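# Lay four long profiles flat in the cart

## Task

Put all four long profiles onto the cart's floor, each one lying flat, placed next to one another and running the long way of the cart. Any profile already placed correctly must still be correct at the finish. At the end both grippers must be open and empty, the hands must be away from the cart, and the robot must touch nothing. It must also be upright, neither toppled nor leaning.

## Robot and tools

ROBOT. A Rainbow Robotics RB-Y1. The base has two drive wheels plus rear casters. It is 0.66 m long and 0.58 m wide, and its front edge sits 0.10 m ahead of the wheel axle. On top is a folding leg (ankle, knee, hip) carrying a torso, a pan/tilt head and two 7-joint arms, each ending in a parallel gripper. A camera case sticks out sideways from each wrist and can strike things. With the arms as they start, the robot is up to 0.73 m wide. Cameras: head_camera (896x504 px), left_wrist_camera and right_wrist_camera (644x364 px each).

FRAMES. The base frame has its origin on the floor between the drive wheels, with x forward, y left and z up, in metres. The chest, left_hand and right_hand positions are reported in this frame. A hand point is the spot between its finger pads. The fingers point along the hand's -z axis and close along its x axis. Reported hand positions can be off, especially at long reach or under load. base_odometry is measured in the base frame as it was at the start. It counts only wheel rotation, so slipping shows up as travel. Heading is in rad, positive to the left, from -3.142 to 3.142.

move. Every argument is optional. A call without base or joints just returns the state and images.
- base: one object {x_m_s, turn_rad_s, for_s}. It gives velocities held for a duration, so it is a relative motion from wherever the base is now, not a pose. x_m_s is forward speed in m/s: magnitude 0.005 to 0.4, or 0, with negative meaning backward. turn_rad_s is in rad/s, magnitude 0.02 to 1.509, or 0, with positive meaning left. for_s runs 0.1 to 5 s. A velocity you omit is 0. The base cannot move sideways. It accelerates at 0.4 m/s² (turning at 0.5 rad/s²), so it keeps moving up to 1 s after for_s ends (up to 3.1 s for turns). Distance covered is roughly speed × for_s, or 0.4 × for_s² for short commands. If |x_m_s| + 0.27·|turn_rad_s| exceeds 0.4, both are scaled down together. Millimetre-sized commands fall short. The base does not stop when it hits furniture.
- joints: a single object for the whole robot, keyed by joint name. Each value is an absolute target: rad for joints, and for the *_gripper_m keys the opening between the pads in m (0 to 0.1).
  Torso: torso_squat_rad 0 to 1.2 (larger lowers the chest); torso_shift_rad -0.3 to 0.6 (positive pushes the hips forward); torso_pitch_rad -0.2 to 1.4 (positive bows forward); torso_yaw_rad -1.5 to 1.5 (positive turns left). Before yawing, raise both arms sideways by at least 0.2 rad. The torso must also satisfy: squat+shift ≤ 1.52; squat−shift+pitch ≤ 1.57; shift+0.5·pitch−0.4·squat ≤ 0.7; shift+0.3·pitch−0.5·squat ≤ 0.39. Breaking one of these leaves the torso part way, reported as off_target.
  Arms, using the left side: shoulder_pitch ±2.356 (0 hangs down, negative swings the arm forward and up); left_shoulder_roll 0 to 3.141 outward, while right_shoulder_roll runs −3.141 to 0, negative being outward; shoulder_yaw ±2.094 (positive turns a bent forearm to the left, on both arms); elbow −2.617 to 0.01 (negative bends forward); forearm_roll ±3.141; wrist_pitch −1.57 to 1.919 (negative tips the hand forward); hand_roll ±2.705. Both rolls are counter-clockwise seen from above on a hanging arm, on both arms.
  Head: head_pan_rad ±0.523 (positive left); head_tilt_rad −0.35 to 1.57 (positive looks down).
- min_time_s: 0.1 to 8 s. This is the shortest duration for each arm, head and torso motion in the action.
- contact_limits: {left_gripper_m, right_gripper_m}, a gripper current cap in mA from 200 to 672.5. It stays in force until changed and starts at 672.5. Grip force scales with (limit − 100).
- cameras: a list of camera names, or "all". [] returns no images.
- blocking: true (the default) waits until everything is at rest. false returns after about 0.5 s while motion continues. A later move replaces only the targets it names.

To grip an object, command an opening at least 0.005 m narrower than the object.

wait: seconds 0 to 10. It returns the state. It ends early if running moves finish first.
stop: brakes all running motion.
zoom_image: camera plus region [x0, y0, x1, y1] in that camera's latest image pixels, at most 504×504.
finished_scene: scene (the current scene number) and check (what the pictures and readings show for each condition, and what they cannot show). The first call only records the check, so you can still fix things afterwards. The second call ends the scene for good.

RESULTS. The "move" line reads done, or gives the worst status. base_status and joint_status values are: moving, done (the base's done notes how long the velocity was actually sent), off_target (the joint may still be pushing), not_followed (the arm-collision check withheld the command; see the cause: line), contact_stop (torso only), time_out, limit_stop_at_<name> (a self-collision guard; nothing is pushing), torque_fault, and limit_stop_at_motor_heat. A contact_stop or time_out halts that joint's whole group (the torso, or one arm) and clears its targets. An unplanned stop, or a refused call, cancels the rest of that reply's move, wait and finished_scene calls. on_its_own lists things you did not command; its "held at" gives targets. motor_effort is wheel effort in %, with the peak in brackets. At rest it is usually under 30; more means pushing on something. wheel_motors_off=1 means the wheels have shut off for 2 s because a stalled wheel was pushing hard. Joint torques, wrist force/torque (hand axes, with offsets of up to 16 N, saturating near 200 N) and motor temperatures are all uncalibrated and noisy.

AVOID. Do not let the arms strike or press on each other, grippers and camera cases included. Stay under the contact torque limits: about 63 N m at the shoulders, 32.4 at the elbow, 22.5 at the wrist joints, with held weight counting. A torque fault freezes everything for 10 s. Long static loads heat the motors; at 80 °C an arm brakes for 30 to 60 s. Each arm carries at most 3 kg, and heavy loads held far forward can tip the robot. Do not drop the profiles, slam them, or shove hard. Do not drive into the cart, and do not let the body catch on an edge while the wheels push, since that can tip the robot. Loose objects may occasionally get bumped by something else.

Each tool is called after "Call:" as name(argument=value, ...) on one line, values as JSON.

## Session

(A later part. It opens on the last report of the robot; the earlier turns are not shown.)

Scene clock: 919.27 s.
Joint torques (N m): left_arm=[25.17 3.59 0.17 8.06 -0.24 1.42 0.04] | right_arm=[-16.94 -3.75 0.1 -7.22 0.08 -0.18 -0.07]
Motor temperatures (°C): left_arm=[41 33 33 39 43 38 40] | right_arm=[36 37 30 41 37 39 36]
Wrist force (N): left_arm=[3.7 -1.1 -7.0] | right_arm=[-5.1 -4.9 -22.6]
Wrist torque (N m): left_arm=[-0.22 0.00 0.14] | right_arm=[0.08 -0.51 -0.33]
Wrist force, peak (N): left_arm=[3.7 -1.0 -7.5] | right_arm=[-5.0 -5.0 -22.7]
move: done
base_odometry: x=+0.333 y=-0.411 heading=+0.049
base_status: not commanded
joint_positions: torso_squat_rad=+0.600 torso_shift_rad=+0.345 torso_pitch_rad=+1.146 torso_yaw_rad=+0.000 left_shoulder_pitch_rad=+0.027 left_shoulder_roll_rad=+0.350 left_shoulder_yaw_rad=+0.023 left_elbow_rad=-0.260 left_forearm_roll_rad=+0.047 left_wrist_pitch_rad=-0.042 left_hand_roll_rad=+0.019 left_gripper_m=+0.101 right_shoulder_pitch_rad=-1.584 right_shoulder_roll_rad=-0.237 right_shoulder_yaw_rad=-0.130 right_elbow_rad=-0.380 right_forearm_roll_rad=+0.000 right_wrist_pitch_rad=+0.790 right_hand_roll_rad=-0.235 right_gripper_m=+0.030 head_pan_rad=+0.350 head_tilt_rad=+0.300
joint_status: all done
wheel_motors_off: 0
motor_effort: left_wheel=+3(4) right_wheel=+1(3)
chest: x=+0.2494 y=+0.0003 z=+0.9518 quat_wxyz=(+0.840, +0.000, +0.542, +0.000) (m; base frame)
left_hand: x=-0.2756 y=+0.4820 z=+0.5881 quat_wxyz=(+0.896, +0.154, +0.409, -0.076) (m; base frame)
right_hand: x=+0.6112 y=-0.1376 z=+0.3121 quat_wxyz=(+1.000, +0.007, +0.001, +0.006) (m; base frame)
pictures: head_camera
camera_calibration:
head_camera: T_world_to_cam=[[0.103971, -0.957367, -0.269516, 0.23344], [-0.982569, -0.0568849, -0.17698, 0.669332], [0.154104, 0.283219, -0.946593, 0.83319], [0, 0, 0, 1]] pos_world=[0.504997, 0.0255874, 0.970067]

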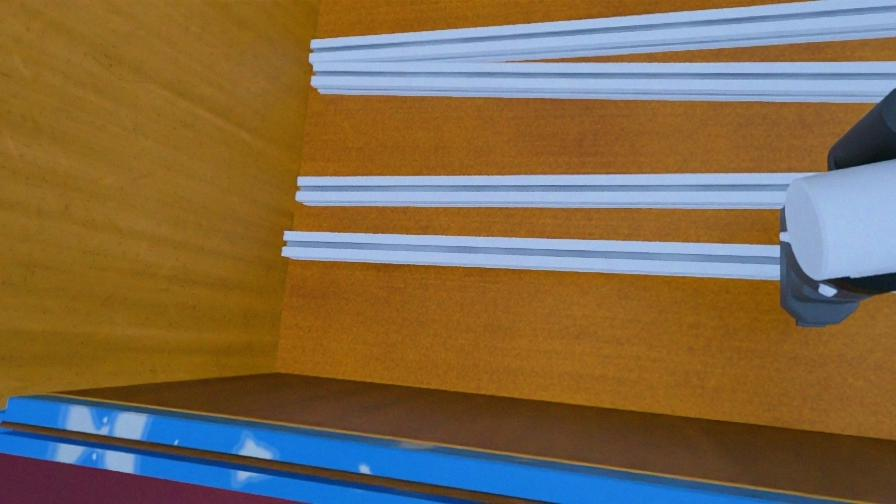

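Spacing is good. Continue lowering.

Call:
move(joints={"right_shoulder_pitch_rad":-1.592,"right_elbow_rad":-0.32,"right_wrist_pitch_rad":0.74,"right_shoulder_roll_rad":-0.238}, min_time_s=1, cameras=["head_camera"])

Call:
move(joints={"right_shoulder_pitch_rad":-1.596,"right_elbow_rad":-0.29,"right_wrist_pitch_rad":0.712,"right_shoulder_roll_rad":-0.239}, min_time_s=0.8, cameras=["head_camera"])

Scene clock: 924.77 s.
Joint torques (N m): left_arm=[25.58 4.08 0.18 7.89 -0.23 1.73 0.38] | right_arm=[-17.14 -3.69 0.14 -6.44 0.31 -0.16 -0.16]
Motor temperatures (°C): left_arm=[41 33 33 39 43 38 40] | right_arm=[36 37 30 41 37 39 36]
Wrist force (N): left_arm=[3.5 -0.9 -6.8] | right_arm=[-4.5 -5.0 -22.7]
Wrist torque (N m): left_arm=[-0.26 -0.01 0.14] | right_arm=[0.04 -0.43 -0.34]
Wrist force, peak (N): left_arm=[4.2 -0.8 -7.5] | right_arm=[-5.0 -5.3 -22.8]
move: done
base_odometry: x=+0.333 y=-0.411 heading=+0.049
base_status: not commanded
joint_positions: torso_squat_rad=+0.600 torso_shift_rad=+0.345 torso_pitch_rad=+1.146 torso_yaw_rad=+0.000 left_shoulder_pitch_rad=+0.027 left_shoulder_roll_rad=+0.350 left_shoulder_yaw_rad=+0.023 left_elbow_rad=-0.260 left_forearm_roll_rad=+0.047 left_wrist_pitch_rad=-0.042 left_hand_roll_rad=+0.019 left_gripper_m=+0.101 right_shoulder_pitch_rad=-1.591 right_shoulder_roll_rad=-0.238 right_shoulder_yaw_rad=-0.130 right_elbow_rad=-0.320 right_forearm_roll_rad=+0.000 right_wrist_pitch_rad=+0.740 right_hand_roll_rad=-0.235 right_gripper_m=+0.030 head_pan_rad=+0.350 head_tilt_rad=+0.300
joint_status: all done
wheel_motors_off: 0
motor_effort: left_wheel=+3(4) right_wheel=+1(2)
chest: x=+0.2494 y=+0.0003 z=+0.9518 quat_wxyz=(+0.840, +0.000, +0.542, +0.000) (m; base frame)
left_hand: x=-0.2756 y=+0.4820 z=+0.5881 quat_wxyz=(+0.896, +0.154, +0.409, -0.076) (m; base frame)
right_hand: x=+0.6016 y=-0.1400 z=+0.3049 quat_wxyz=(+1.000, +0.006, +0.002, +0.006) (m; base frame)
pictures: head_camera
camera_calibration:
head_camera: T_world_to_cam=[[0.103971, -0.957367, -0.269516, 0.23344], [-0.982569, -0.0568848, -0.17698, 0.669332], [0.154103, 0.283219, -0.946594, 0.83319], [0, 0, 0, 1]] pos_world=[0.504997, 0.0255874, 0.970067]

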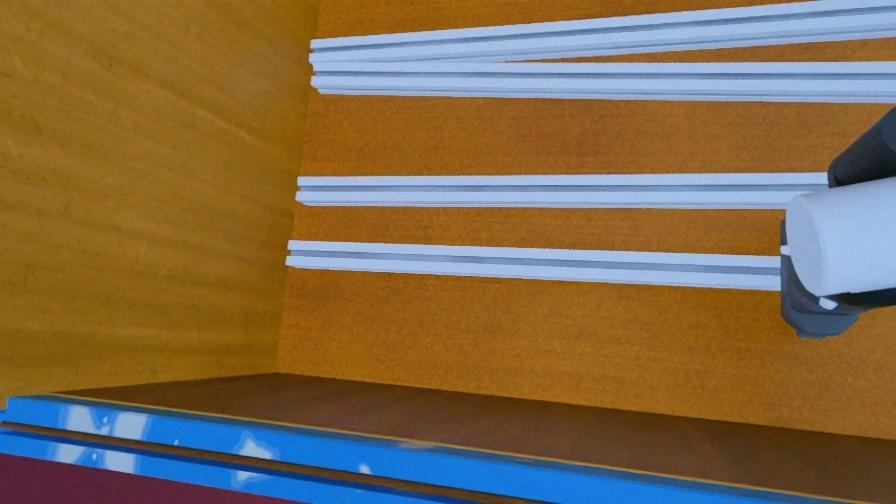

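Scene clock: 925.87 s.
Joint torques (N m): left_arm=[24.35 3.67 -0.53 7.78 -0.01 1.76 0.3] | right_arm=[-13.87 -3.8 0.25 -5.13 0.33 -1.39 -0.08]
Motor temperatures (°C): left_arm=[41 33 33 39 43 38 40] | right_arm=[36 37 30 41 37 39 36]
Wrist force (N): left_arm=[3.4 -1.0 -7.1] | right_arm=[-8.3 -4.0 -0.6]
Wrist torque (N m): left_arm=[-0.23 -0.02 0.17] | right_arm=[-0.04 0.09 -0.34]
Wrist force, peak (N): left_arm=[3.9 -1.0 -7.5] | right_arm=[-4.8 -5.0 -22.8]
move: done
base_odometry: x=+0.333 y=-0.411 heading=+0.049
base_status: not commanded
joint_positions: torso_squat_rad=+0.600 torso_shift_rad=+0.345 torso_pitch_rad=+1.146 torso_yaw_rad=+0.000 left_shoulder_pitch_rad=+0.027 left_shoulder_roll_rad=+0.350 left_shoulder_yaw_rad=+0.023 left_elbow_rad=-0.260 left_forearm_roll_rad=+0.047 left_wrist_pitch_rad=-0.042 left_hand_roll_rad=+0.019 left_gripper_m=+0.101 right_shoulder_pitch_rad=-1.596 right_shoulder_roll_rad=-0.238 right_shoulder_yaw_rad=-0.130 right_elbow_rad=-0.290 right_forearm_roll_rad=+0.000 right_wrist_pitch_rad=+0.712 right_hand_roll_rad=-0.235 right_gripper_m=+0.030 head_pan_rad=+0.350 head_tilt_rad=+0.300
joint_status: all done
wheel_motors_off: 0
motor_effort: left_wheel=+4(4) right_wheel=+1(3)
chest: x=+0.2492 y=+0.0003 z=+0.9519 quat_wxyz=(+0.840, +0.000, +0.542, +0.000) (m; base frame)
left_hand: x=-0.2756 y=+0.4820 z=+0.5880 quat_wxyz=(+0.897, +0.154, +0.408, -0.076) (m; base frame)
right_hand: x=+0.5985 y=-0.1410 z=+0.3022 quat_wxyz=(+1.000, +0.006, +0.000, +0.007) (m; base frame)
pictures: head_camera
camera_calibration:
head_camera: T_world_to_cam=[[0.104085, -0.957367, -0.269472, 0.233427], [-0.982494, -0.056885, -0.177395, 0.669572], [0.154503, 0.283219, -0.946528, 0.833195], [0, 0, 0, 1]] pos_world=[0.504824, 0.0255875, 0.970323]

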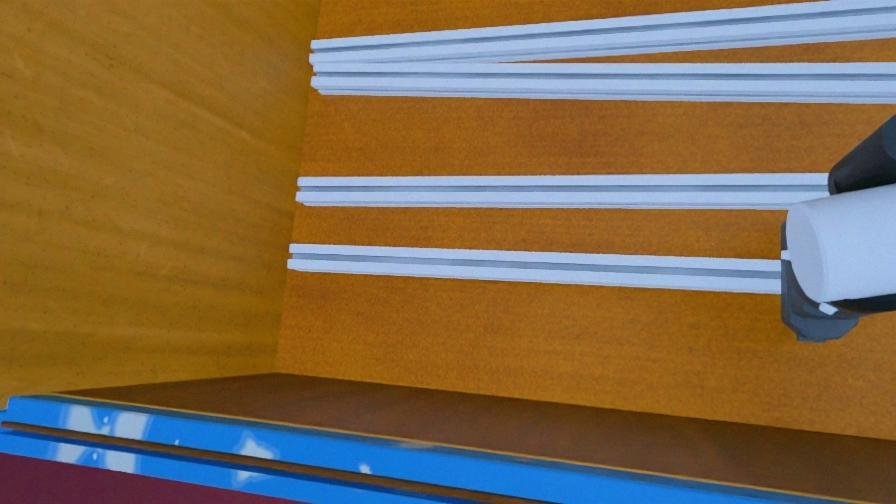

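Call:
move(joints={"head_pan_rad":-0.5,"right_elbow_rad":-0.286,"right_wrist_pitch_rad":0.708}, cameras=["head_camera"])

Scene clock: 930.43 s.
Joint torques (N m): left_arm=[25.35 3.15 0.12 8.12 -0.08 1.53 0.36] | right_arm=[-11 -4.4 -0.01 -4.2 0.44 -1.51 -0.22]
Motor temperatures (°C): left_arm=[41 33 33 39 43 38 40] | right_arm=[36 37 30 40 37 39 36]
Wrist force (N): left_arm=[3.8 -1.2 -7.1] | right_arm=[-7.8 -3.9 4.6]
Wrist torque (N m): left_arm=[-0.23 0.02 0.15] | right_arm=[-0.01 0.14 -0.34]
Wrist force, peak (N): left_arm=[4.2 -0.9 -7.5] | right_arm=[-8.5 -3.3 9.4]
move: done
base_odometry: x=+0.333 y=-0.411 heading=+0.049
base_status: not commanded
joint_positions: torso_squat_rad=+0.600 torso_shift_rad=+0.345 torso_pitch_rad=+1.145 torso_yaw_rad=+0.000 left_shoulder_pitch_rad=+0.027 left_shoulder_roll_rad=+0.350 left_shoulder_yaw_rad=+0.023 left_elbow_rad=-0.260 left_forearm_roll_rad=+0.047 left_wrist_pitch_rad=-0.042 left_hand_roll_rad=+0.019 left_gripper_m=+0.101 right_shoulder_pitch_rad=-1.597 right_shoulder_roll_rad=-0.238 right_shoulder_yaw_rad=-0.130 right_elbow_rad=-0.286 right_forearm_roll_rad=+0.000 right_wrist_pitch_rad=+0.708 right_hand_roll_rad=-0.235 right_gripper_m=+0.030 head_pan_rad=-0.500 head_tilt_rad=+0.300
joint_status: all done
wheel_motors_off: 0
motor_effort: left_wheel=+3(4) right_wheel=+0(3)
chest: x=+0.2491 y=+0.0003 z=+0.9520 quat_wxyz=(+0.840, +0.000, +0.542, +0.000) (m; base frame)
left_hand: x=-0.2756 y=+0.4820 z=+0.5879 quat_wxyz=(+0.897, +0.154, +0.408, -0.076) (m; base frame)
right_hand: x=+0.5981 y=-0.1410 z=+0.3020 quat_wxyz=(+1.000, +0.006, +0.000, +0.007) (m; base frame)
pictures: head_camera
camera_calibration:
head_camera: T_world_to_cam=[[-0.233227, -0.848604, 0.474843, -0.373176], [-0.965804, 0.14527, -0.214755, 0.69994], [0.113261, -0.508692, -0.853466, 0.757452], [0, 0, 0, 1]] pos_world=[0.50318, -0.0330493, 0.973975]

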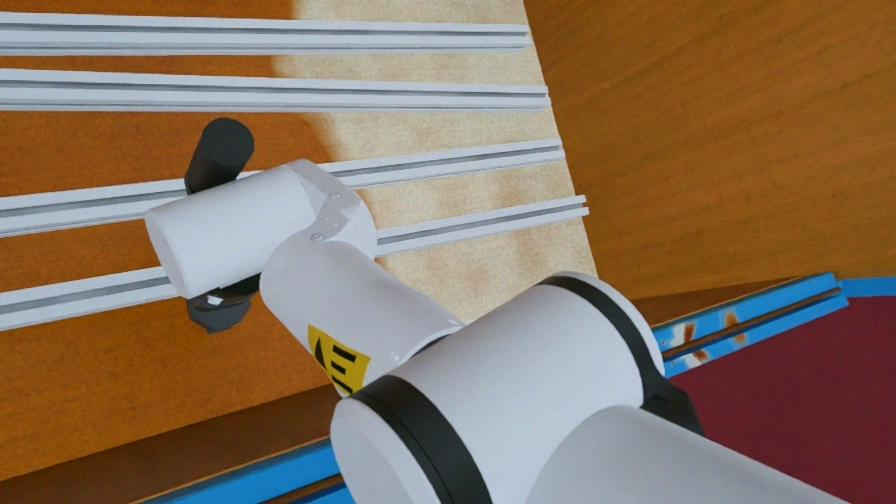

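Call:
move(joints={"right_gripper_m":0.034,"right_elbow_rad":-0.292,"right_wrist_pitch_rad":0.714}, min_time_s=1, cameras=["right_wrist_camera"])

Call:
move(joints={"right_gripper_m":0.048}, cameras=["right_wrist_camera"])

Scene clock: 936.47 s.
Joint torques (N m): left_arm=[24.48 4.31 0.05 7.72 0.15 1.62 0.12] | right_arm=[-12.64 -3 0.36 -5.85 0.28 -0.03 -0.03]
Motor temperatures (°C): left_arm=[42 33 33 39 43 38 40] | right_arm=[36 37 30 40 37 39 36]
Wrist force (N): left_arm=[3.6 -0.9 -7.0] | right_arm=[-4.8 -4.7 -13.1]
Wrist torque (N m): left_arm=[-0.26 -0.01 0.16] | right_arm=[0.12 -0.48 -0.31]
Wrist force, peak (N): left_arm=[3.9 -1.1 -7.4] | right_arm=[-5.0 -4.8 -13.3]
move: done
base_odometry: x=+0.333 y=-0.411 heading=+0.049
base_status: not commanded
joint_positions: torso_squat_rad=+0.600 torso_shift_rad=+0.345 torso_pitch_rad=+1.145 torso_yaw_rad=+0.000 left_shoulder_pitch_rad=+0.027 left_shoulder_roll_rad=+0.350 left_shoulder_yaw_rad=+0.023 left_elbow_rad=-0.260 left_forearm_roll_rad=+0.047 left_wrist_pitch_rad=-0.042 left_hand_roll_rad=+0.019 left_gripper_m=+0.101 right_shoulder_pitch_rad=-1.596 right_shoulder_roll_rad=-0.239 right_shoulder_yaw_rad=-0.130 right_elbow_rad=-0.292 right_forearm_roll_rad=+0.000 right_wrist_pitch_rad=+0.714 right_hand_roll_rad=-0.235 right_gripper_m=+0.034 head_pan_rad=-0.500 head_tilt_rad=+0.300
joint_status: all done
wheel_motors_off: 0
motor_effort: left_wheel=+2(4) right_wheel=+0(2)
chest: x=+0.2491 y=+0.0003 z=+0.9520 quat_wxyz=(+0.840, +0.000, +0.542, +0.000) (m; base frame)
left_hand: x=-0.2756 y=+0.4820 z=+0.5879 quat_wxyz=(+0.897, +0.154, +0.408, -0.076) (m; base frame)
right_hand: x=+0.5993 y=-0.1410 z=+0.3027 quat_wxyz=(+1.000, +0.006, +0.000, +0.007) (m; base frame)
pictures: right_wrist_camera
camera_calibration:
right_wrist_camera: T_world_to_cam=[[-0.999963, 0.00499244, -0.00704661, 0.603764], [0.001181, 0.887354, 0.461088, 0.0150623], [0.00855479, 0.461063, -0.887326, 0.402603], [0, 0, 0, 1]] pos_world=[0.60028, -0.202005, 0.35455]

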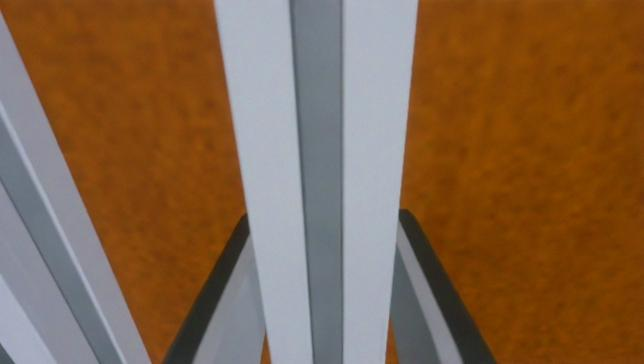

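Scene clock: 937.10 s.
Joint torques (N m): left_arm=[25.33 3.29 -0.32 7.9 -0.21 1.52 0.08] | right_arm=[-12.5 -2.82 -0.18 -5.77 0.38 0.12 -0.16]
Motor temperatures (°C): left_arm=[42 33 33 39 43 38 40] | right_arm=[36 37 30 40 37 39 36]
Wrist force (N): left_arm=[3.7 -1.0 -7.0] | right_arm=[-4.9 -4.7 -13.3]
Wrist torque (N m): left_arm=[-0.24 0.00 0.15] | right_arm=[0.13 -0.48 -0.31]
Wrist force, peak (N): left_arm=[3.7 -0.7 -7.4] | right_arm=[-5.0 -4.8 -13.4]
move: done
base_odometry: x=+0.333 y=-0.411 heading=+0.049
base_status: not commanded
joint_positions: torso_squat_rad=+0.600 torso_shift_rad=+0.345 torso_pitch_rad=+1.145 torso_yaw_rad=+0.000 left_shoulder_pitch_rad=+0.027 left_shoulder_roll_rad=+0.350 left_shoulder_yaw_rad=+0.023 left_elbow_rad=-0.260 left_forearm_roll_rad=+0.047 left_wrist_pitch_rad=-0.042 left_hand_roll_rad=+0.019 left_gripper_m=+0.101 right_shoulder_pitch_rad=-1.596 right_shoulder_roll_rad=-0.239 right_shoulder_yaw_rad=-0.130 right_elbow_rad=-0.292 right_forearm_roll_rad=+0.000 right_wrist_pitch_rad=+0.714 right_hand_roll_rad=-0.235 right_gripper_m=+0.048 head_pan_rad=-0.500 head_tilt_rad=+0.300
joint_status: all done
wheel_motors_off: 0
motor_effort: left_wheel=+3(4) right_wheel=-1(4)
chest: x=+0.2491 y=+0.0003 z=+0.9520 quat_wxyz=(+0.840, +0.000, +0.542, +0.000) (m; base frame)
left_hand: x=-0.2756 y=+0.4820 z=+0.5879 quat_wxyz=(+0.897, +0.154, +0.408, -0.076) (m; base frame)
right_hand: x=+0.5993 y=-0.1410 z=+0.3027 quat_wxyz=(+1.000, +0.006, +0.000, +0.007) (m; base frame)
pictures: right_wrist_camera
camera_calibration:
right_wrist_camera: T_world_to_cam=[[-0.999963, 0.00499241, -0.00703927, 0.60376], [0.00118437, 0.887354, 0.461087, 0.0150617], [0.00854826, 0.461061, -0.887327, 0.402606], [0, 0, 0, 1]] pos_world=[0.600278, -0.202005, 0.354549]

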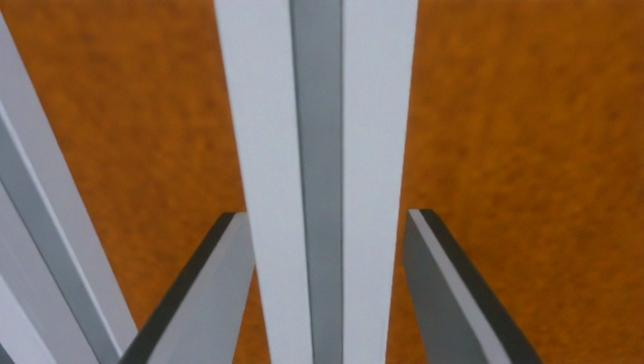

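Call:
move(joints={"right_gripper_m":0.06}, cameras=[])

Call:
move(joints={"torso_pitch_rad":1.106,"right_shoulder_pitch_rad":-1.556,"right_elbow_rad":-0.352,"right_wrist_pitch_rad":0.774}, min_time_s=1, cameras=["right_wrist_camera"])

Call:
move(joints={"torso_pitch_rad":1.026,"right_shoulder_pitch_rad":-1.476,"right_elbow_rad":-0.472,"right_wrist_pitch_rad":0.894}, min_time_s=1, cameras=["head_camera","right_wrist_camera"])

Scene clock: 952.60 s.
Joint torques (N m): left_arm=[25.31 4.08 0.41 7.88 -0.4 1.58 0.25] | right_arm=[-12.23 -2.66 -0.31 -5.99 0.3 0.22 -0.28]
Motor temperatures (°C): left_arm=[42 33 33 39 43 38 40] | right_arm=[36 37 30 40 37 39 36]
Wrist force (N): left_arm=[3.6 -0.8 -7.2] | right_arm=[-4.7 -4.8 -13.3]
Wrist torque (N m): left_arm=[-0.24 -0.01 0.16] | right_arm=[0.13 -0.47 -0.31]
Wrist force, peak (N): left_arm=[3.9 -0.8 -7.5] | right_arm=[-4.9 -4.7 -13.6]
move: done
base_odometry: x=+0.333 y=-0.411 heading=+0.049
base_status: not commanded
joint_positions: torso_squat_rad=+0.600 torso_shift_rad=+0.345 torso_pitch_rad=+1.145 torso_yaw_rad=+0.000 left_shoulder_pitch_rad=+0.027 left_shoulder_roll_rad=+0.350 left_shoulder_yaw_rad=+0.023 left_elbow_rad=-0.260 left_forearm_roll_rad=+0.047 left_wrist_pitch_rad=-0.042 left_hand_roll_rad=+0.019 left_gripper_m=+0.101 right_shoulder_pitch_rad=-1.596 right_shoulder_roll_rad=-0.239 right_shoulder_yaw_rad=-0.130 right_elbow_rad=-0.292 right_forearm_roll_rad=+0.000 right_wrist_pitch_rad=+0.714 right_hand_roll_rad=-0.235 right_gripper_m=+0.060 head_pan_rad=-0.500 head_tilt_rad=+0.300
joint_status: all done
wheel_motors_off: 0
motor_effort: left_wheel=+3(3) right_wheel=+1(1)
chest: x=+0.2491 y=+0.0003 z=+0.9520 quat_wxyz=(+0.840, +0.000, +0.542, +0.000) (m; base frame)
left_hand: x=-0.2756 y=+0.4820 z=+0.5879 quat_wxyz=(+0.897, +0.154, +0.408, -0.076) (m; base frame)
right_hand: x=+0.5993 y=-0.1410 z=+0.3027 quat_wxyz=(+1.000, +0.006, +0.000, +0.007) (m; base frame)
pictures: none
No camera images: "cameras" was empty.

Scene clock: 953.90 s.
Joint torques (N m): left_arm=[24.86 3.6 0.42 8.11 -0.45 1.53 0.34] | right_arm=[-12.79 -2.86 0.29 -6.61 0.58 0.04 -0.11]
Motor temperatures (°C): left_arm=[42 33 33 39 43 38 40] | right_arm=[36 37 30 40 37 39 36]
Wrist force (N): left_arm=[3.5 -0.8 -7.5] | right_arm=[-4.7 -4.8 -12.9]
Wrist torque (N m): left_arm=[-0.25 -0.03 0.12] | right_arm=[0.14 -0.49 -0.33]
Wrist force, peak (N): left_arm=[3.8 -1.2 -7.5] | right_arm=[-5.0 -5.0 -13.6]
move: done
base_odometry: x=+0.333 y=-0.411 heading=+0.049
base_status: not commanded
joint_positions: torso_squat_rad=+0.600 torso_shift_rad=+0.345 torso_pitch_rad=+1.106 torso_yaw_rad=+0.000 left_shoulder_pitch_rad=+0.027 left_shoulder_roll_rad=+0.350 left_shoulder_yaw_rad=+0.023 left_elbow_rad=-0.260 left_forearm_roll_rad=+0.047 left_wrist_pitch_rad=-0.042 left_hand_roll_rad=+0.019 left_gripper_m=+0.101 right_shoulder_pitch_rad=-1.556 right_shoulder_roll_rad=-0.239 right_shoulder_yaw_rad=-0.130 right_elbow_rad=-0.352 right_forearm_roll_rad=+0.000 right_wrist_pitch_rad=+0.774 right_hand_roll_rad=-0.235 right_gripper_m=+0.060 head_pan_rad=-0.500 head_tilt_rad=+0.300
joint_status: all done
wheel_motors_off: 0
motor_effort: left_wheel=+3(4) right_wheel=+1(3)
chest: x=+0.2439 y=+0.0003 z=+0.9630 quat_wxyz=(+0.851, +0.000, +0.525, +0.000) (m; base frame)
left_hand: x=-0.2661 y=+0.4820 z=+0.5785 quat_wxyz=(+0.904, +0.155, +0.391, -0.073) (m; base frame)
right_hand: x=+0.6065 y=-0.1481 z=+0.3252 quat_wxyz=(+1.000, +0.000, -0.001, +0.004) (m; base frame)
pictures: right_wrist_camera
camera_calibration:
right_wrist_camera: T_world_to_cam=[[-0.999902, 0.010808, -0.00886362, 0.612578], [0.00566275, 0.892981, 0.45006, 0.0126992], [0.0127793, 0.449965, -0.892955, 0.423351], [0, 0, 0, 1]] pos_world=[0.607036, -0.208454, 0.377747]

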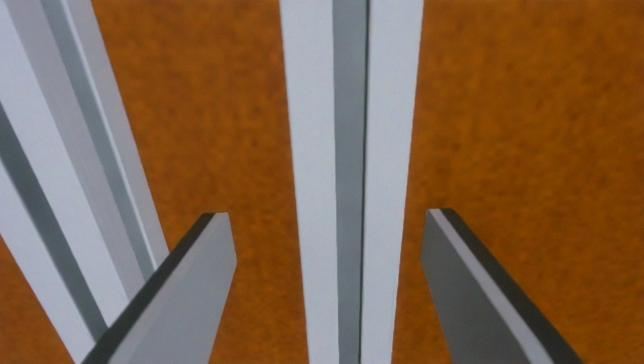

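Scene clock: 955.20 s.
Joint torques (N m): left_arm=[23.89 4.34 0.41 7.25 0.04 1.45 0.38] | right_arm=[-13.3 -3.73 0.24 -7.08 0.63 0.08 0.02]
Motor temperatures (°C): left_arm=[42 33 33 39 43 38 40] | right_arm=[36 37 30 40 37 39 36]
Wrist force (N): left_arm=[3.0 -1.1 -7.2] | right_arm=[-4.6 -4.6 -13.0]
Wrist torque (N m): left_arm=[-0.23 -0.05 0.16] | right_arm=[0.13 -0.47 -0.31]
Wrist force, peak (N): left_arm=[3.4 -1.0 -7.9] | right_arm=[-4.8 -4.6 -13.4]
move: done
base_odometry: x=+0.333 y=-0.411 heading=+0.049
base_status: not commanded
joint_positions: torso_squat_rad=+0.600 torso_shift_rad=+0.345 torso_pitch_rad=+1.026 torso_yaw_rad=+0.000 left_shoulder_pitch_rad=+0.027 left_shoulder_roll_rad=+0.350 left_shoulder_yaw_rad=+0.023 left_elbow_rad=-0.260 left_forearm_roll_rad=+0.047 left_wrist_pitch_rad=-0.042 left_hand_roll_rad=+0.019 left_gripper_m=+0.101 right_shoulder_pitch_rad=-1.476 right_shoulder_roll_rad=-0.239 right_shoulder_yaw_rad=-0.130 right_elbow_rad=-0.472 right_forearm_roll_rad=+0.000 right_wrist_pitch_rad=+0.894 right_hand_roll_rad=-0.235 right_gripper_m=+0.060 head_pan_rad=-0.500 head_tilt_rad=+0.300
joint_status: all done
wheel_motors_off: 0
motor_effort: left_wheel=+3(4) right_wheel=+0(2)
chest: x=+0.2319 y=+0.0003 z=+0.9846 quat_wxyz=(+0.871, +0.000, +0.491, +0.000) (m; base frame)
left_hand: x=-0.2457 y=+0.4820 z=+0.5607 quat_wxyz=(+0.919, +0.158, +0.354, -0.067) (m; base frame)
right_hand: x=+0.6181 y=-0.1624 z=+0.3727 quat_wxyz=(+1.000, -0.012, -0.003, -0.003) (m; base frame)
pictures: head_camera, right_wrist_camera
camera_calibration:
head_camera: T_world_to_cam=[[-0.28806, -0.848607, 0.44372, -0.349293], [-0.93339, 0.145255, -0.328154, 0.794519], [0.214021, -0.508692, -0.833923, 0.744614], [0, 0, 0, 1]] pos_world=[0.481615, -0.0330412, 1.03666]
right_wrist_camera: T_world_to_cam=[[-0.999617, 0.023815, -0.0141202, 0.628707], [0.0154695, 0.903397, 0.428527, 0.0076782], [0.0229615, 0.428144, -0.903419, 0.466085], [0, 0, 0, 1]] pos_world=[0.617645, -0.22146, 0.426657]

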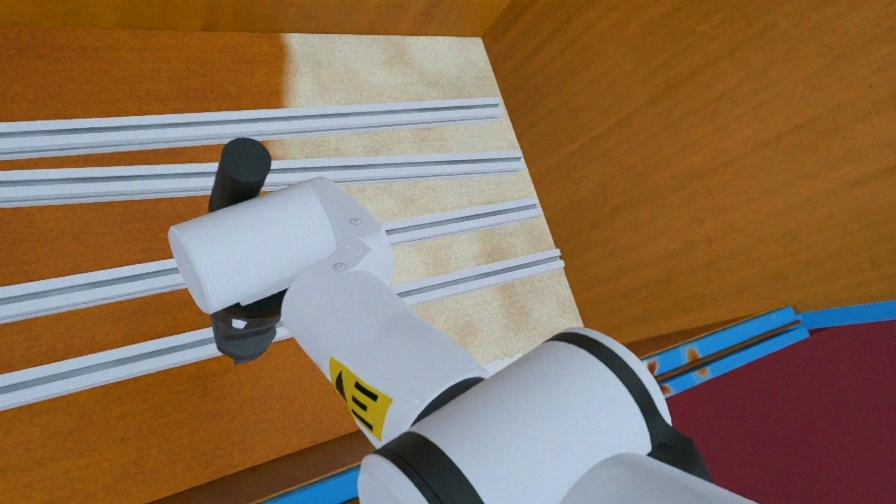

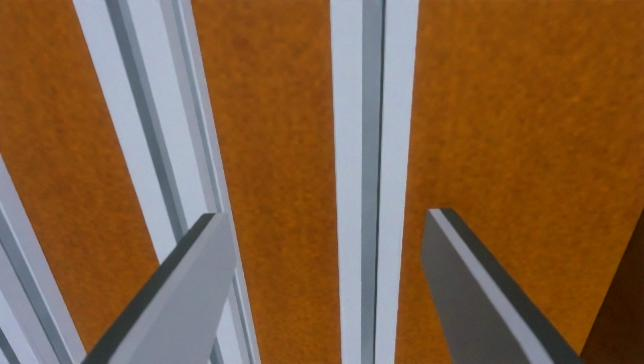

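Clear. Now lift away, keeping the elbow high, and retreat.

Call:
move(joints={"torso_pitch_rad":0.8,"right_shoulder_pitch_rad":-1.35,"right_elbow_rad":-1.05,"right_wrist_pitch_rad":1.325}, min_time_s=1.5, cameras=["head_camera"])

Call:
move(joints={"torso_pitch_rad":0.5,"torso_shift_rad":0.2,"torso_squat_rad":0.4,"right_shoulder_pitch_rad":-1.1,"right_elbow_rad":-1.9,"right_wrist_pitch_rad":1.85,"head_pan_rad":0,"head_tilt_rad":0.6}, min_time_s=2, cameras=["head_camera"])

Scene clock: 961.57 s.
Joint torques (N m): left_arm=[19.65 6.08 0.04 5.85 0.05 1.07 -0.01] | right_arm=[-17.44 -5.23 -0.59 -10.24 0.63 -0.65 -0.13]
Motor temperatures (°C): left_arm=[42 33 33 39 43 38 40] | right_arm=[36 37 30 40 37 39 36]
Wrist force (N): left_arm=[2.3 -1.0 -8.0] | right_arm=[-6.2 -4.5 -12.8]
Wrist torque (N m): left_arm=[-0.26 -0.04 0.17] | right_arm=[0.07 -0.56 -0.34]
Wrist force, peak (N): left_arm=[2.2 -1.3 -8.8] | right_arm=[-5.0 -4.4 -13.7]
move: done
base_odometry: x=+0.333 y=-0.411 heading=+0.049
base_status: not commanded
joint_positions: torso_squat_rad=+0.600 torso_shift_rad=+0.345 torso_pitch_rad=+0.800 torso_yaw_rad=+0.000 left_shoulder_pitch_rad=+0.027 left_shoulder_roll_rad=+0.350 left_shoulder_yaw_rad=+0.023 left_elbow_rad=-0.260 left_forearm_roll_rad=+0.047 left_wrist_pitch_rad=-0.042 left_hand_roll_rad=+0.019 left_gripper_m=+0.101 right_shoulder_pitch_rad=-1.350 right_shoulder_roll_rad=-0.239 right_shoulder_yaw_rad=-0.130 right_elbow_rad=-1.050 right_forearm_roll_rad=+0.000 right_wrist_pitch_rad=+1.325 right_hand_roll_rad=-0.235 right_gripper_m=+0.060 head_pan_rad=-0.500 head_tilt_rad=+0.300
joint_status: all done
wheel_motors_off: 0
motor_effort: left_wheel=+2(4) right_wheel=-1(3)
chest: x=+0.1893 y=+0.0003 z=+1.0399 quat_wxyz=(+0.921, +0.000, +0.389, +0.000) (m; base frame)
left_hand: x=-0.1812 y=+0.4820 z=+0.5196 quat_wxyz=(+0.953, +0.164, +0.248, -0.049) (m; base frame)
right_hand: x=+0.7218 y=-0.1643 z=+0.6190 quat_wxyz=(+0.992, -0.013, -0.129, -0.014) (m; base frame)
pictures: head_camera
camera_calibration:
head_camera: T_world_to_cam=[[-0.38014, -0.848615, 0.367894, -0.289795], [-0.836127, 0.145229, -0.528962, 0.963229], [0.395456, -0.508685, -0.764757, 0.693525], [0, 0, 0, 1]] pos_world=[0.42096, -0.0330268, 1.1465]

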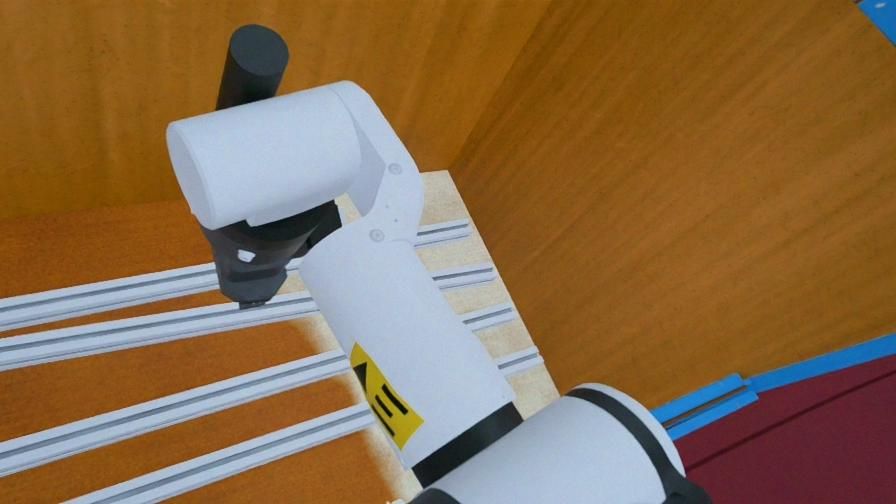

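Scene clock: 963.87 s.
Joint torques (N m): left_arm=[12.7 8.04 0.78 2.92 -0.35 0.62 0.09] | right_arm=[-16.31 -5.93 -0.85 -8.17 0.68 -1.51 0.02]
Motor temperatures (°C): left_arm=[41 33 33 39 43 38 40] | right_arm=[36 37 30 40 37 39 36]
Wrist force (N): left_arm=[0.6 -1.6 -8.6] | right_arm=[-8.3 -5.0 -11.9]
Wrist torque (N m): left_arm=[-0.22 -0.14 0.19] | right_arm=[0.13 -0.65 -0.35]
Wrist force, peak (N): left_arm=[0.6 -1.8 -9.3] | right_arm=[-6.5 -4.9 -13.3]
move: done
base_odometry: x=+0.333 y=-0.411 heading=+0.049
base_status: not commanded
joint_positions: torso_squat_rad=+0.400 torso_shift_rad=+0.200 torso_pitch_rad=+0.500 torso_yaw_rad=+0.000 left_shoulder_pitch_rad=+0.027 left_shoulder_roll_rad=+0.350 left_shoulder_yaw_rad=+0.023 left_elbow_rad=-0.260 left_forearm_roll_rad=+0.047 left_wrist_pitch_rad=-0.042 left_hand_roll_rad=+0.019 left_gripper_m=+0.101 right_shoulder_pitch_rad=-1.100 right_shoulder_roll_rad=-0.239 right_shoulder_yaw_rad=-0.130 right_elbow_rad=-1.900 right_forearm_roll_rad=+0.000 right_wrist_pitch_rad=+1.850 right_hand_roll_rad=-0.235 right_gripper_m=+0.060 head_pan_rad=+0.000 head_tilt_rad=+0.600
joint_status: all done
wheel_motors_off: 0
motor_effort: left_wheel=+2(3) right_wheel=-3(4)
chest: x=+0.0484 y=+0.0003 z=+1.1839 quat_wxyz=(+0.969, +0.000, +0.247, +0.000) (m; base frame)
left_hand: x=-0.1518 y=+0.4820 z=+0.5774 quat_wxyz=(+0.980, +0.170, +0.103, -0.023) (m; base frame)
right_hand: x=+0.5812 y=-0.1899 z=+1.0381 quat_wxyz=(+0.948, -0.012, -0.315, -0.031) (m; base frame)
pictures: head_camera
camera_calibration:
head_camera: T_world_to_cam=[[-0.0517628, -0.998213, 0.0298557, -0.0258226], [-0.867456, 0.0301294, -0.496602, 0.868581], [0.494815, -0.051604, -0.867465, 1.03047], [0, 0, 0, 1]] pos_world=[0.242225, 0.00123035, 1.32601]

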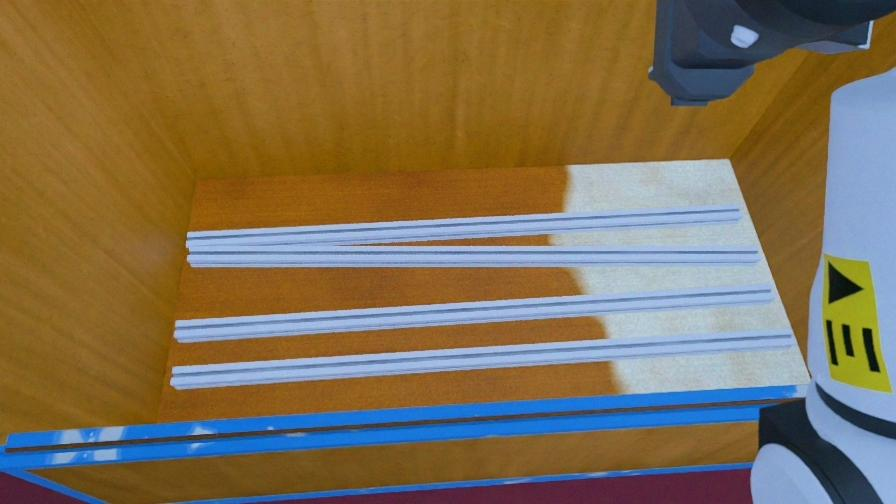

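Call:
move(base={"x_m_s":-0.3,"for_s":1.7}, cameras=[])

Call:
move(joints={"torso_pitch_rad":0.2,"torso_shift_rad":0,"torso_squat_rad":0.2,"right_shoulder_pitch_rad":0,"right_shoulder_roll_rad":-0.35,"right_shoulder_yaw_rad":0,"right_elbow_rad":-0.3,"right_wrist_pitch_rad":0,"right_hand_roll_rad":0}, min_time_s=2, cameras=["head_camera"])

Call:
finished_scene(scene=2, check="All four bars seen flat on the cart floor, side by side along its length, none crossing; grippers open and empty; robot reversed clear and upright. A small gap exists between the left ends of bars 3 and 4, seen as not overlapping. Camera cannot show under-bar gaps, but each bar was floor-contact released and rests level.")

Scene clock: 972.60 s.
Joint torques (N m): left_arm=[11.85 7.52 0.35 3.05 -0.06 0.68 0.35] | right_arm=[-17.21 -6.18 -0.89 -8.17 0.53 -1.32 0.01]
Motor temperatures (°C): left_arm=[41 33 33 39 43 38 40] | right_arm=[36 37 30 40 37 39 36]
Wrist force (N): left_arm=[0.8 -1.4 -8.8] | right_arm=[-8.7 -5.0 -11.9]
Wrist torque (N m): left_arm=[-0.27 -0.12 0.17] | right_arm=[0.12 -0.70 -0.36]
Wrist force, peak (N): left_arm=[0.2 -1.9 -9.4] | right_arm=[-8.6 -4.9 -12.3]
move: done
base_odometry: x=-0.176 y=-0.436 heading=+0.050
base_status: done (sent for 1.7 of 1.7 s)
joint_positions: torso_squat_rad=+0.400 torso_shift_rad=+0.200 torso_pitch_rad=+0.500 torso_yaw_rad=+0.000 left_shoulder_pitch_rad=+0.027 left_shoulder_roll_rad=+0.350 left_shoulder_yaw_rad=+0.023 left_elbow_rad=-0.260 left_forearm_roll_rad=+0.047 left_wrist_pitch_rad=-0.042 left_hand_roll_rad=+0.019 left_gripper_m=+0.101 right_shoulder_pitch_rad=-1.100 right_shoulder_roll_rad=-0.239 right_shoulder_yaw_rad=-0.130 right_elbow_rad=-1.900 right_forearm_roll_rad=+0.000 right_wrist_pitch_rad=+1.850 right_hand_roll_rad=-0.235 right_gripper_m=+0.060 head_pan_rad=+0.000 head_tilt_rad=+0.600
joint_status: not commanded
wheel_motors_off: 0
motor_effort: left_wheel=+19(31) right_wheel=-19(35)
chest: x=+0.0484 y=+0.0003 z=+1.1839 quat_wxyz=(+0.969, +0.000, +0.247, +0.000) (m; base frame)
left_hand: x=-0.1519 y=+0.4820 z=+0.5775 quat_wxyz=(+0.980, +0.170, +0.103, -0.023) (m; base frame)
right_hand: x=+0.5812 y=-0.1899 z=+1.0381 quat_wxyz=(+0.949, -0.012, -0.315, -0.031) (m; base frame)
pictures: none
No camera images: "cameras" was empty.

Scene clock: 975.13 s.
Joint torques (N m): left_arm=[4.26 8.75 0.21 0.39 -0.07 -0.13 0.12] | right_arm=[1.48 -11.43 -0.74 -0.75 0.32 -0.35 -0.05]
Motor temperatures (°C): left_arm=[40 33 33 38 43 38 40] | right_arm=[36 37 30 40 37 39 36]
Wrist force (N): left_arm=[-1.4 -2.0 -8.6] | right_arm=[-5.4 -2.3 -13.4]
Wrist torque (N m): left_arm=[-0.16 -0.28 0.21] | right_arm=[-0.05 -0.53 -0.32]
Wrist force, peak (N): left_arm=[-0.9 -1.8 -9.1] | right_arm=[-7.6 -2.8 -13.3]
move: done
base_odometry: x=-0.176 y=-0.436 heading=+0.051
base_status: not commanded
joint_positions: torso_squat_rad=+0.200 torso_shift_rad=+0.000 torso_pitch_rad=+0.200 torso_yaw_rad=+0.000 left_shoulder_pitch_rad=+0.027 left_shoulder_roll_rad=+0.350 left_shoulder_yaw_rad=+0.023 left_elbow_rad=-0.260 left_forearm_roll_rad=+0.047 left_wrist_pitch_rad=-0.042 left_hand_roll_rad=+0.019 left_gripper_m=+0.101 right_shoulder_pitch_rad=+0.000 right_shoulder_roll_rad=-0.350 right_shoulder_yaw_rad=+0.000 right_elbow_rad=-0.300 right_forearm_roll_rad=+0.000 right_wrist_pitch_rad=+0.000 right_hand_roll_rad=+0.000 right_gripper_m=+0.060 head_pan_rad=+0.000 head_tilt_rad=+0.600
joint_status: all done
wheel_motors_off: 0
motor_effort: left_wheel=+21(22) right_wheel=-20(22)
chest: x=-0.1665 y=+0.0004 z=+1.2698 quat_wxyz=(+0.995, +0.000, +0.100, +0.000) (m; base frame)
left_hand: x=-0.1788 y=+0.4820 z=+0.6312 quat_wxyz=(+0.984, +0.171, -0.044, +0.002) (m; base frame)
right_hand: x=-0.1485 y=-0.4774 z=+0.6293 quat_wxyz=(+0.983, -0.169, -0.049, +0.043) (m; base frame)
pictures: head_camera
camera_calibration:
head_camera: T_world_to_cam=[[-0.0582246, -0.998215, 0.0132828, -0.0195142], [-0.682025, 0.0300583, -0.730711, 1.05293], [0.729008, -0.0516045, -0.682557, 1.01551], [0, 0, 0, 1]] pos_world=[-0.0233245, 0.00127612, 1.46279]

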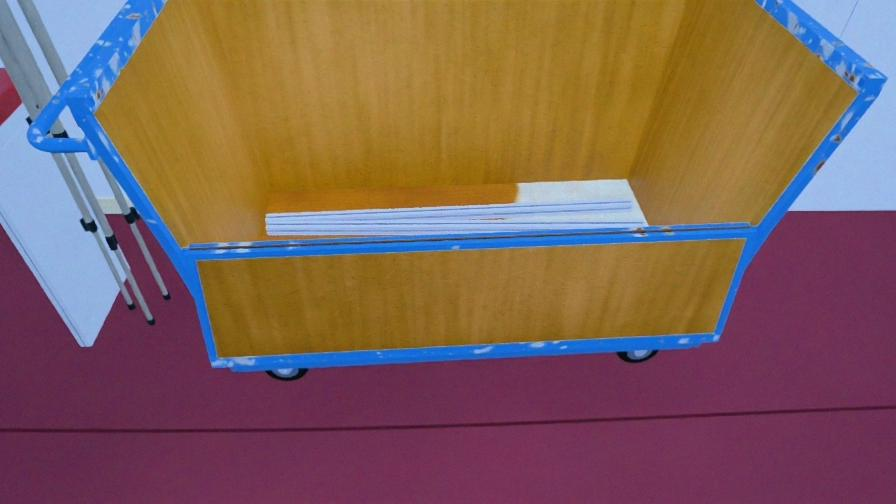

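This call ended nothing. Check each condition that your pictures could not show: look closer or test it, and mend what is not met. Then call finished_scene again.

Call:
finished_scene(scene=2, check="The last close overhead view showed four separate bars flat on the floor, none crossing, all inside; final view consistent. Robot upright, empty, ~0.5 m away.")

The scene is finished: the task was done.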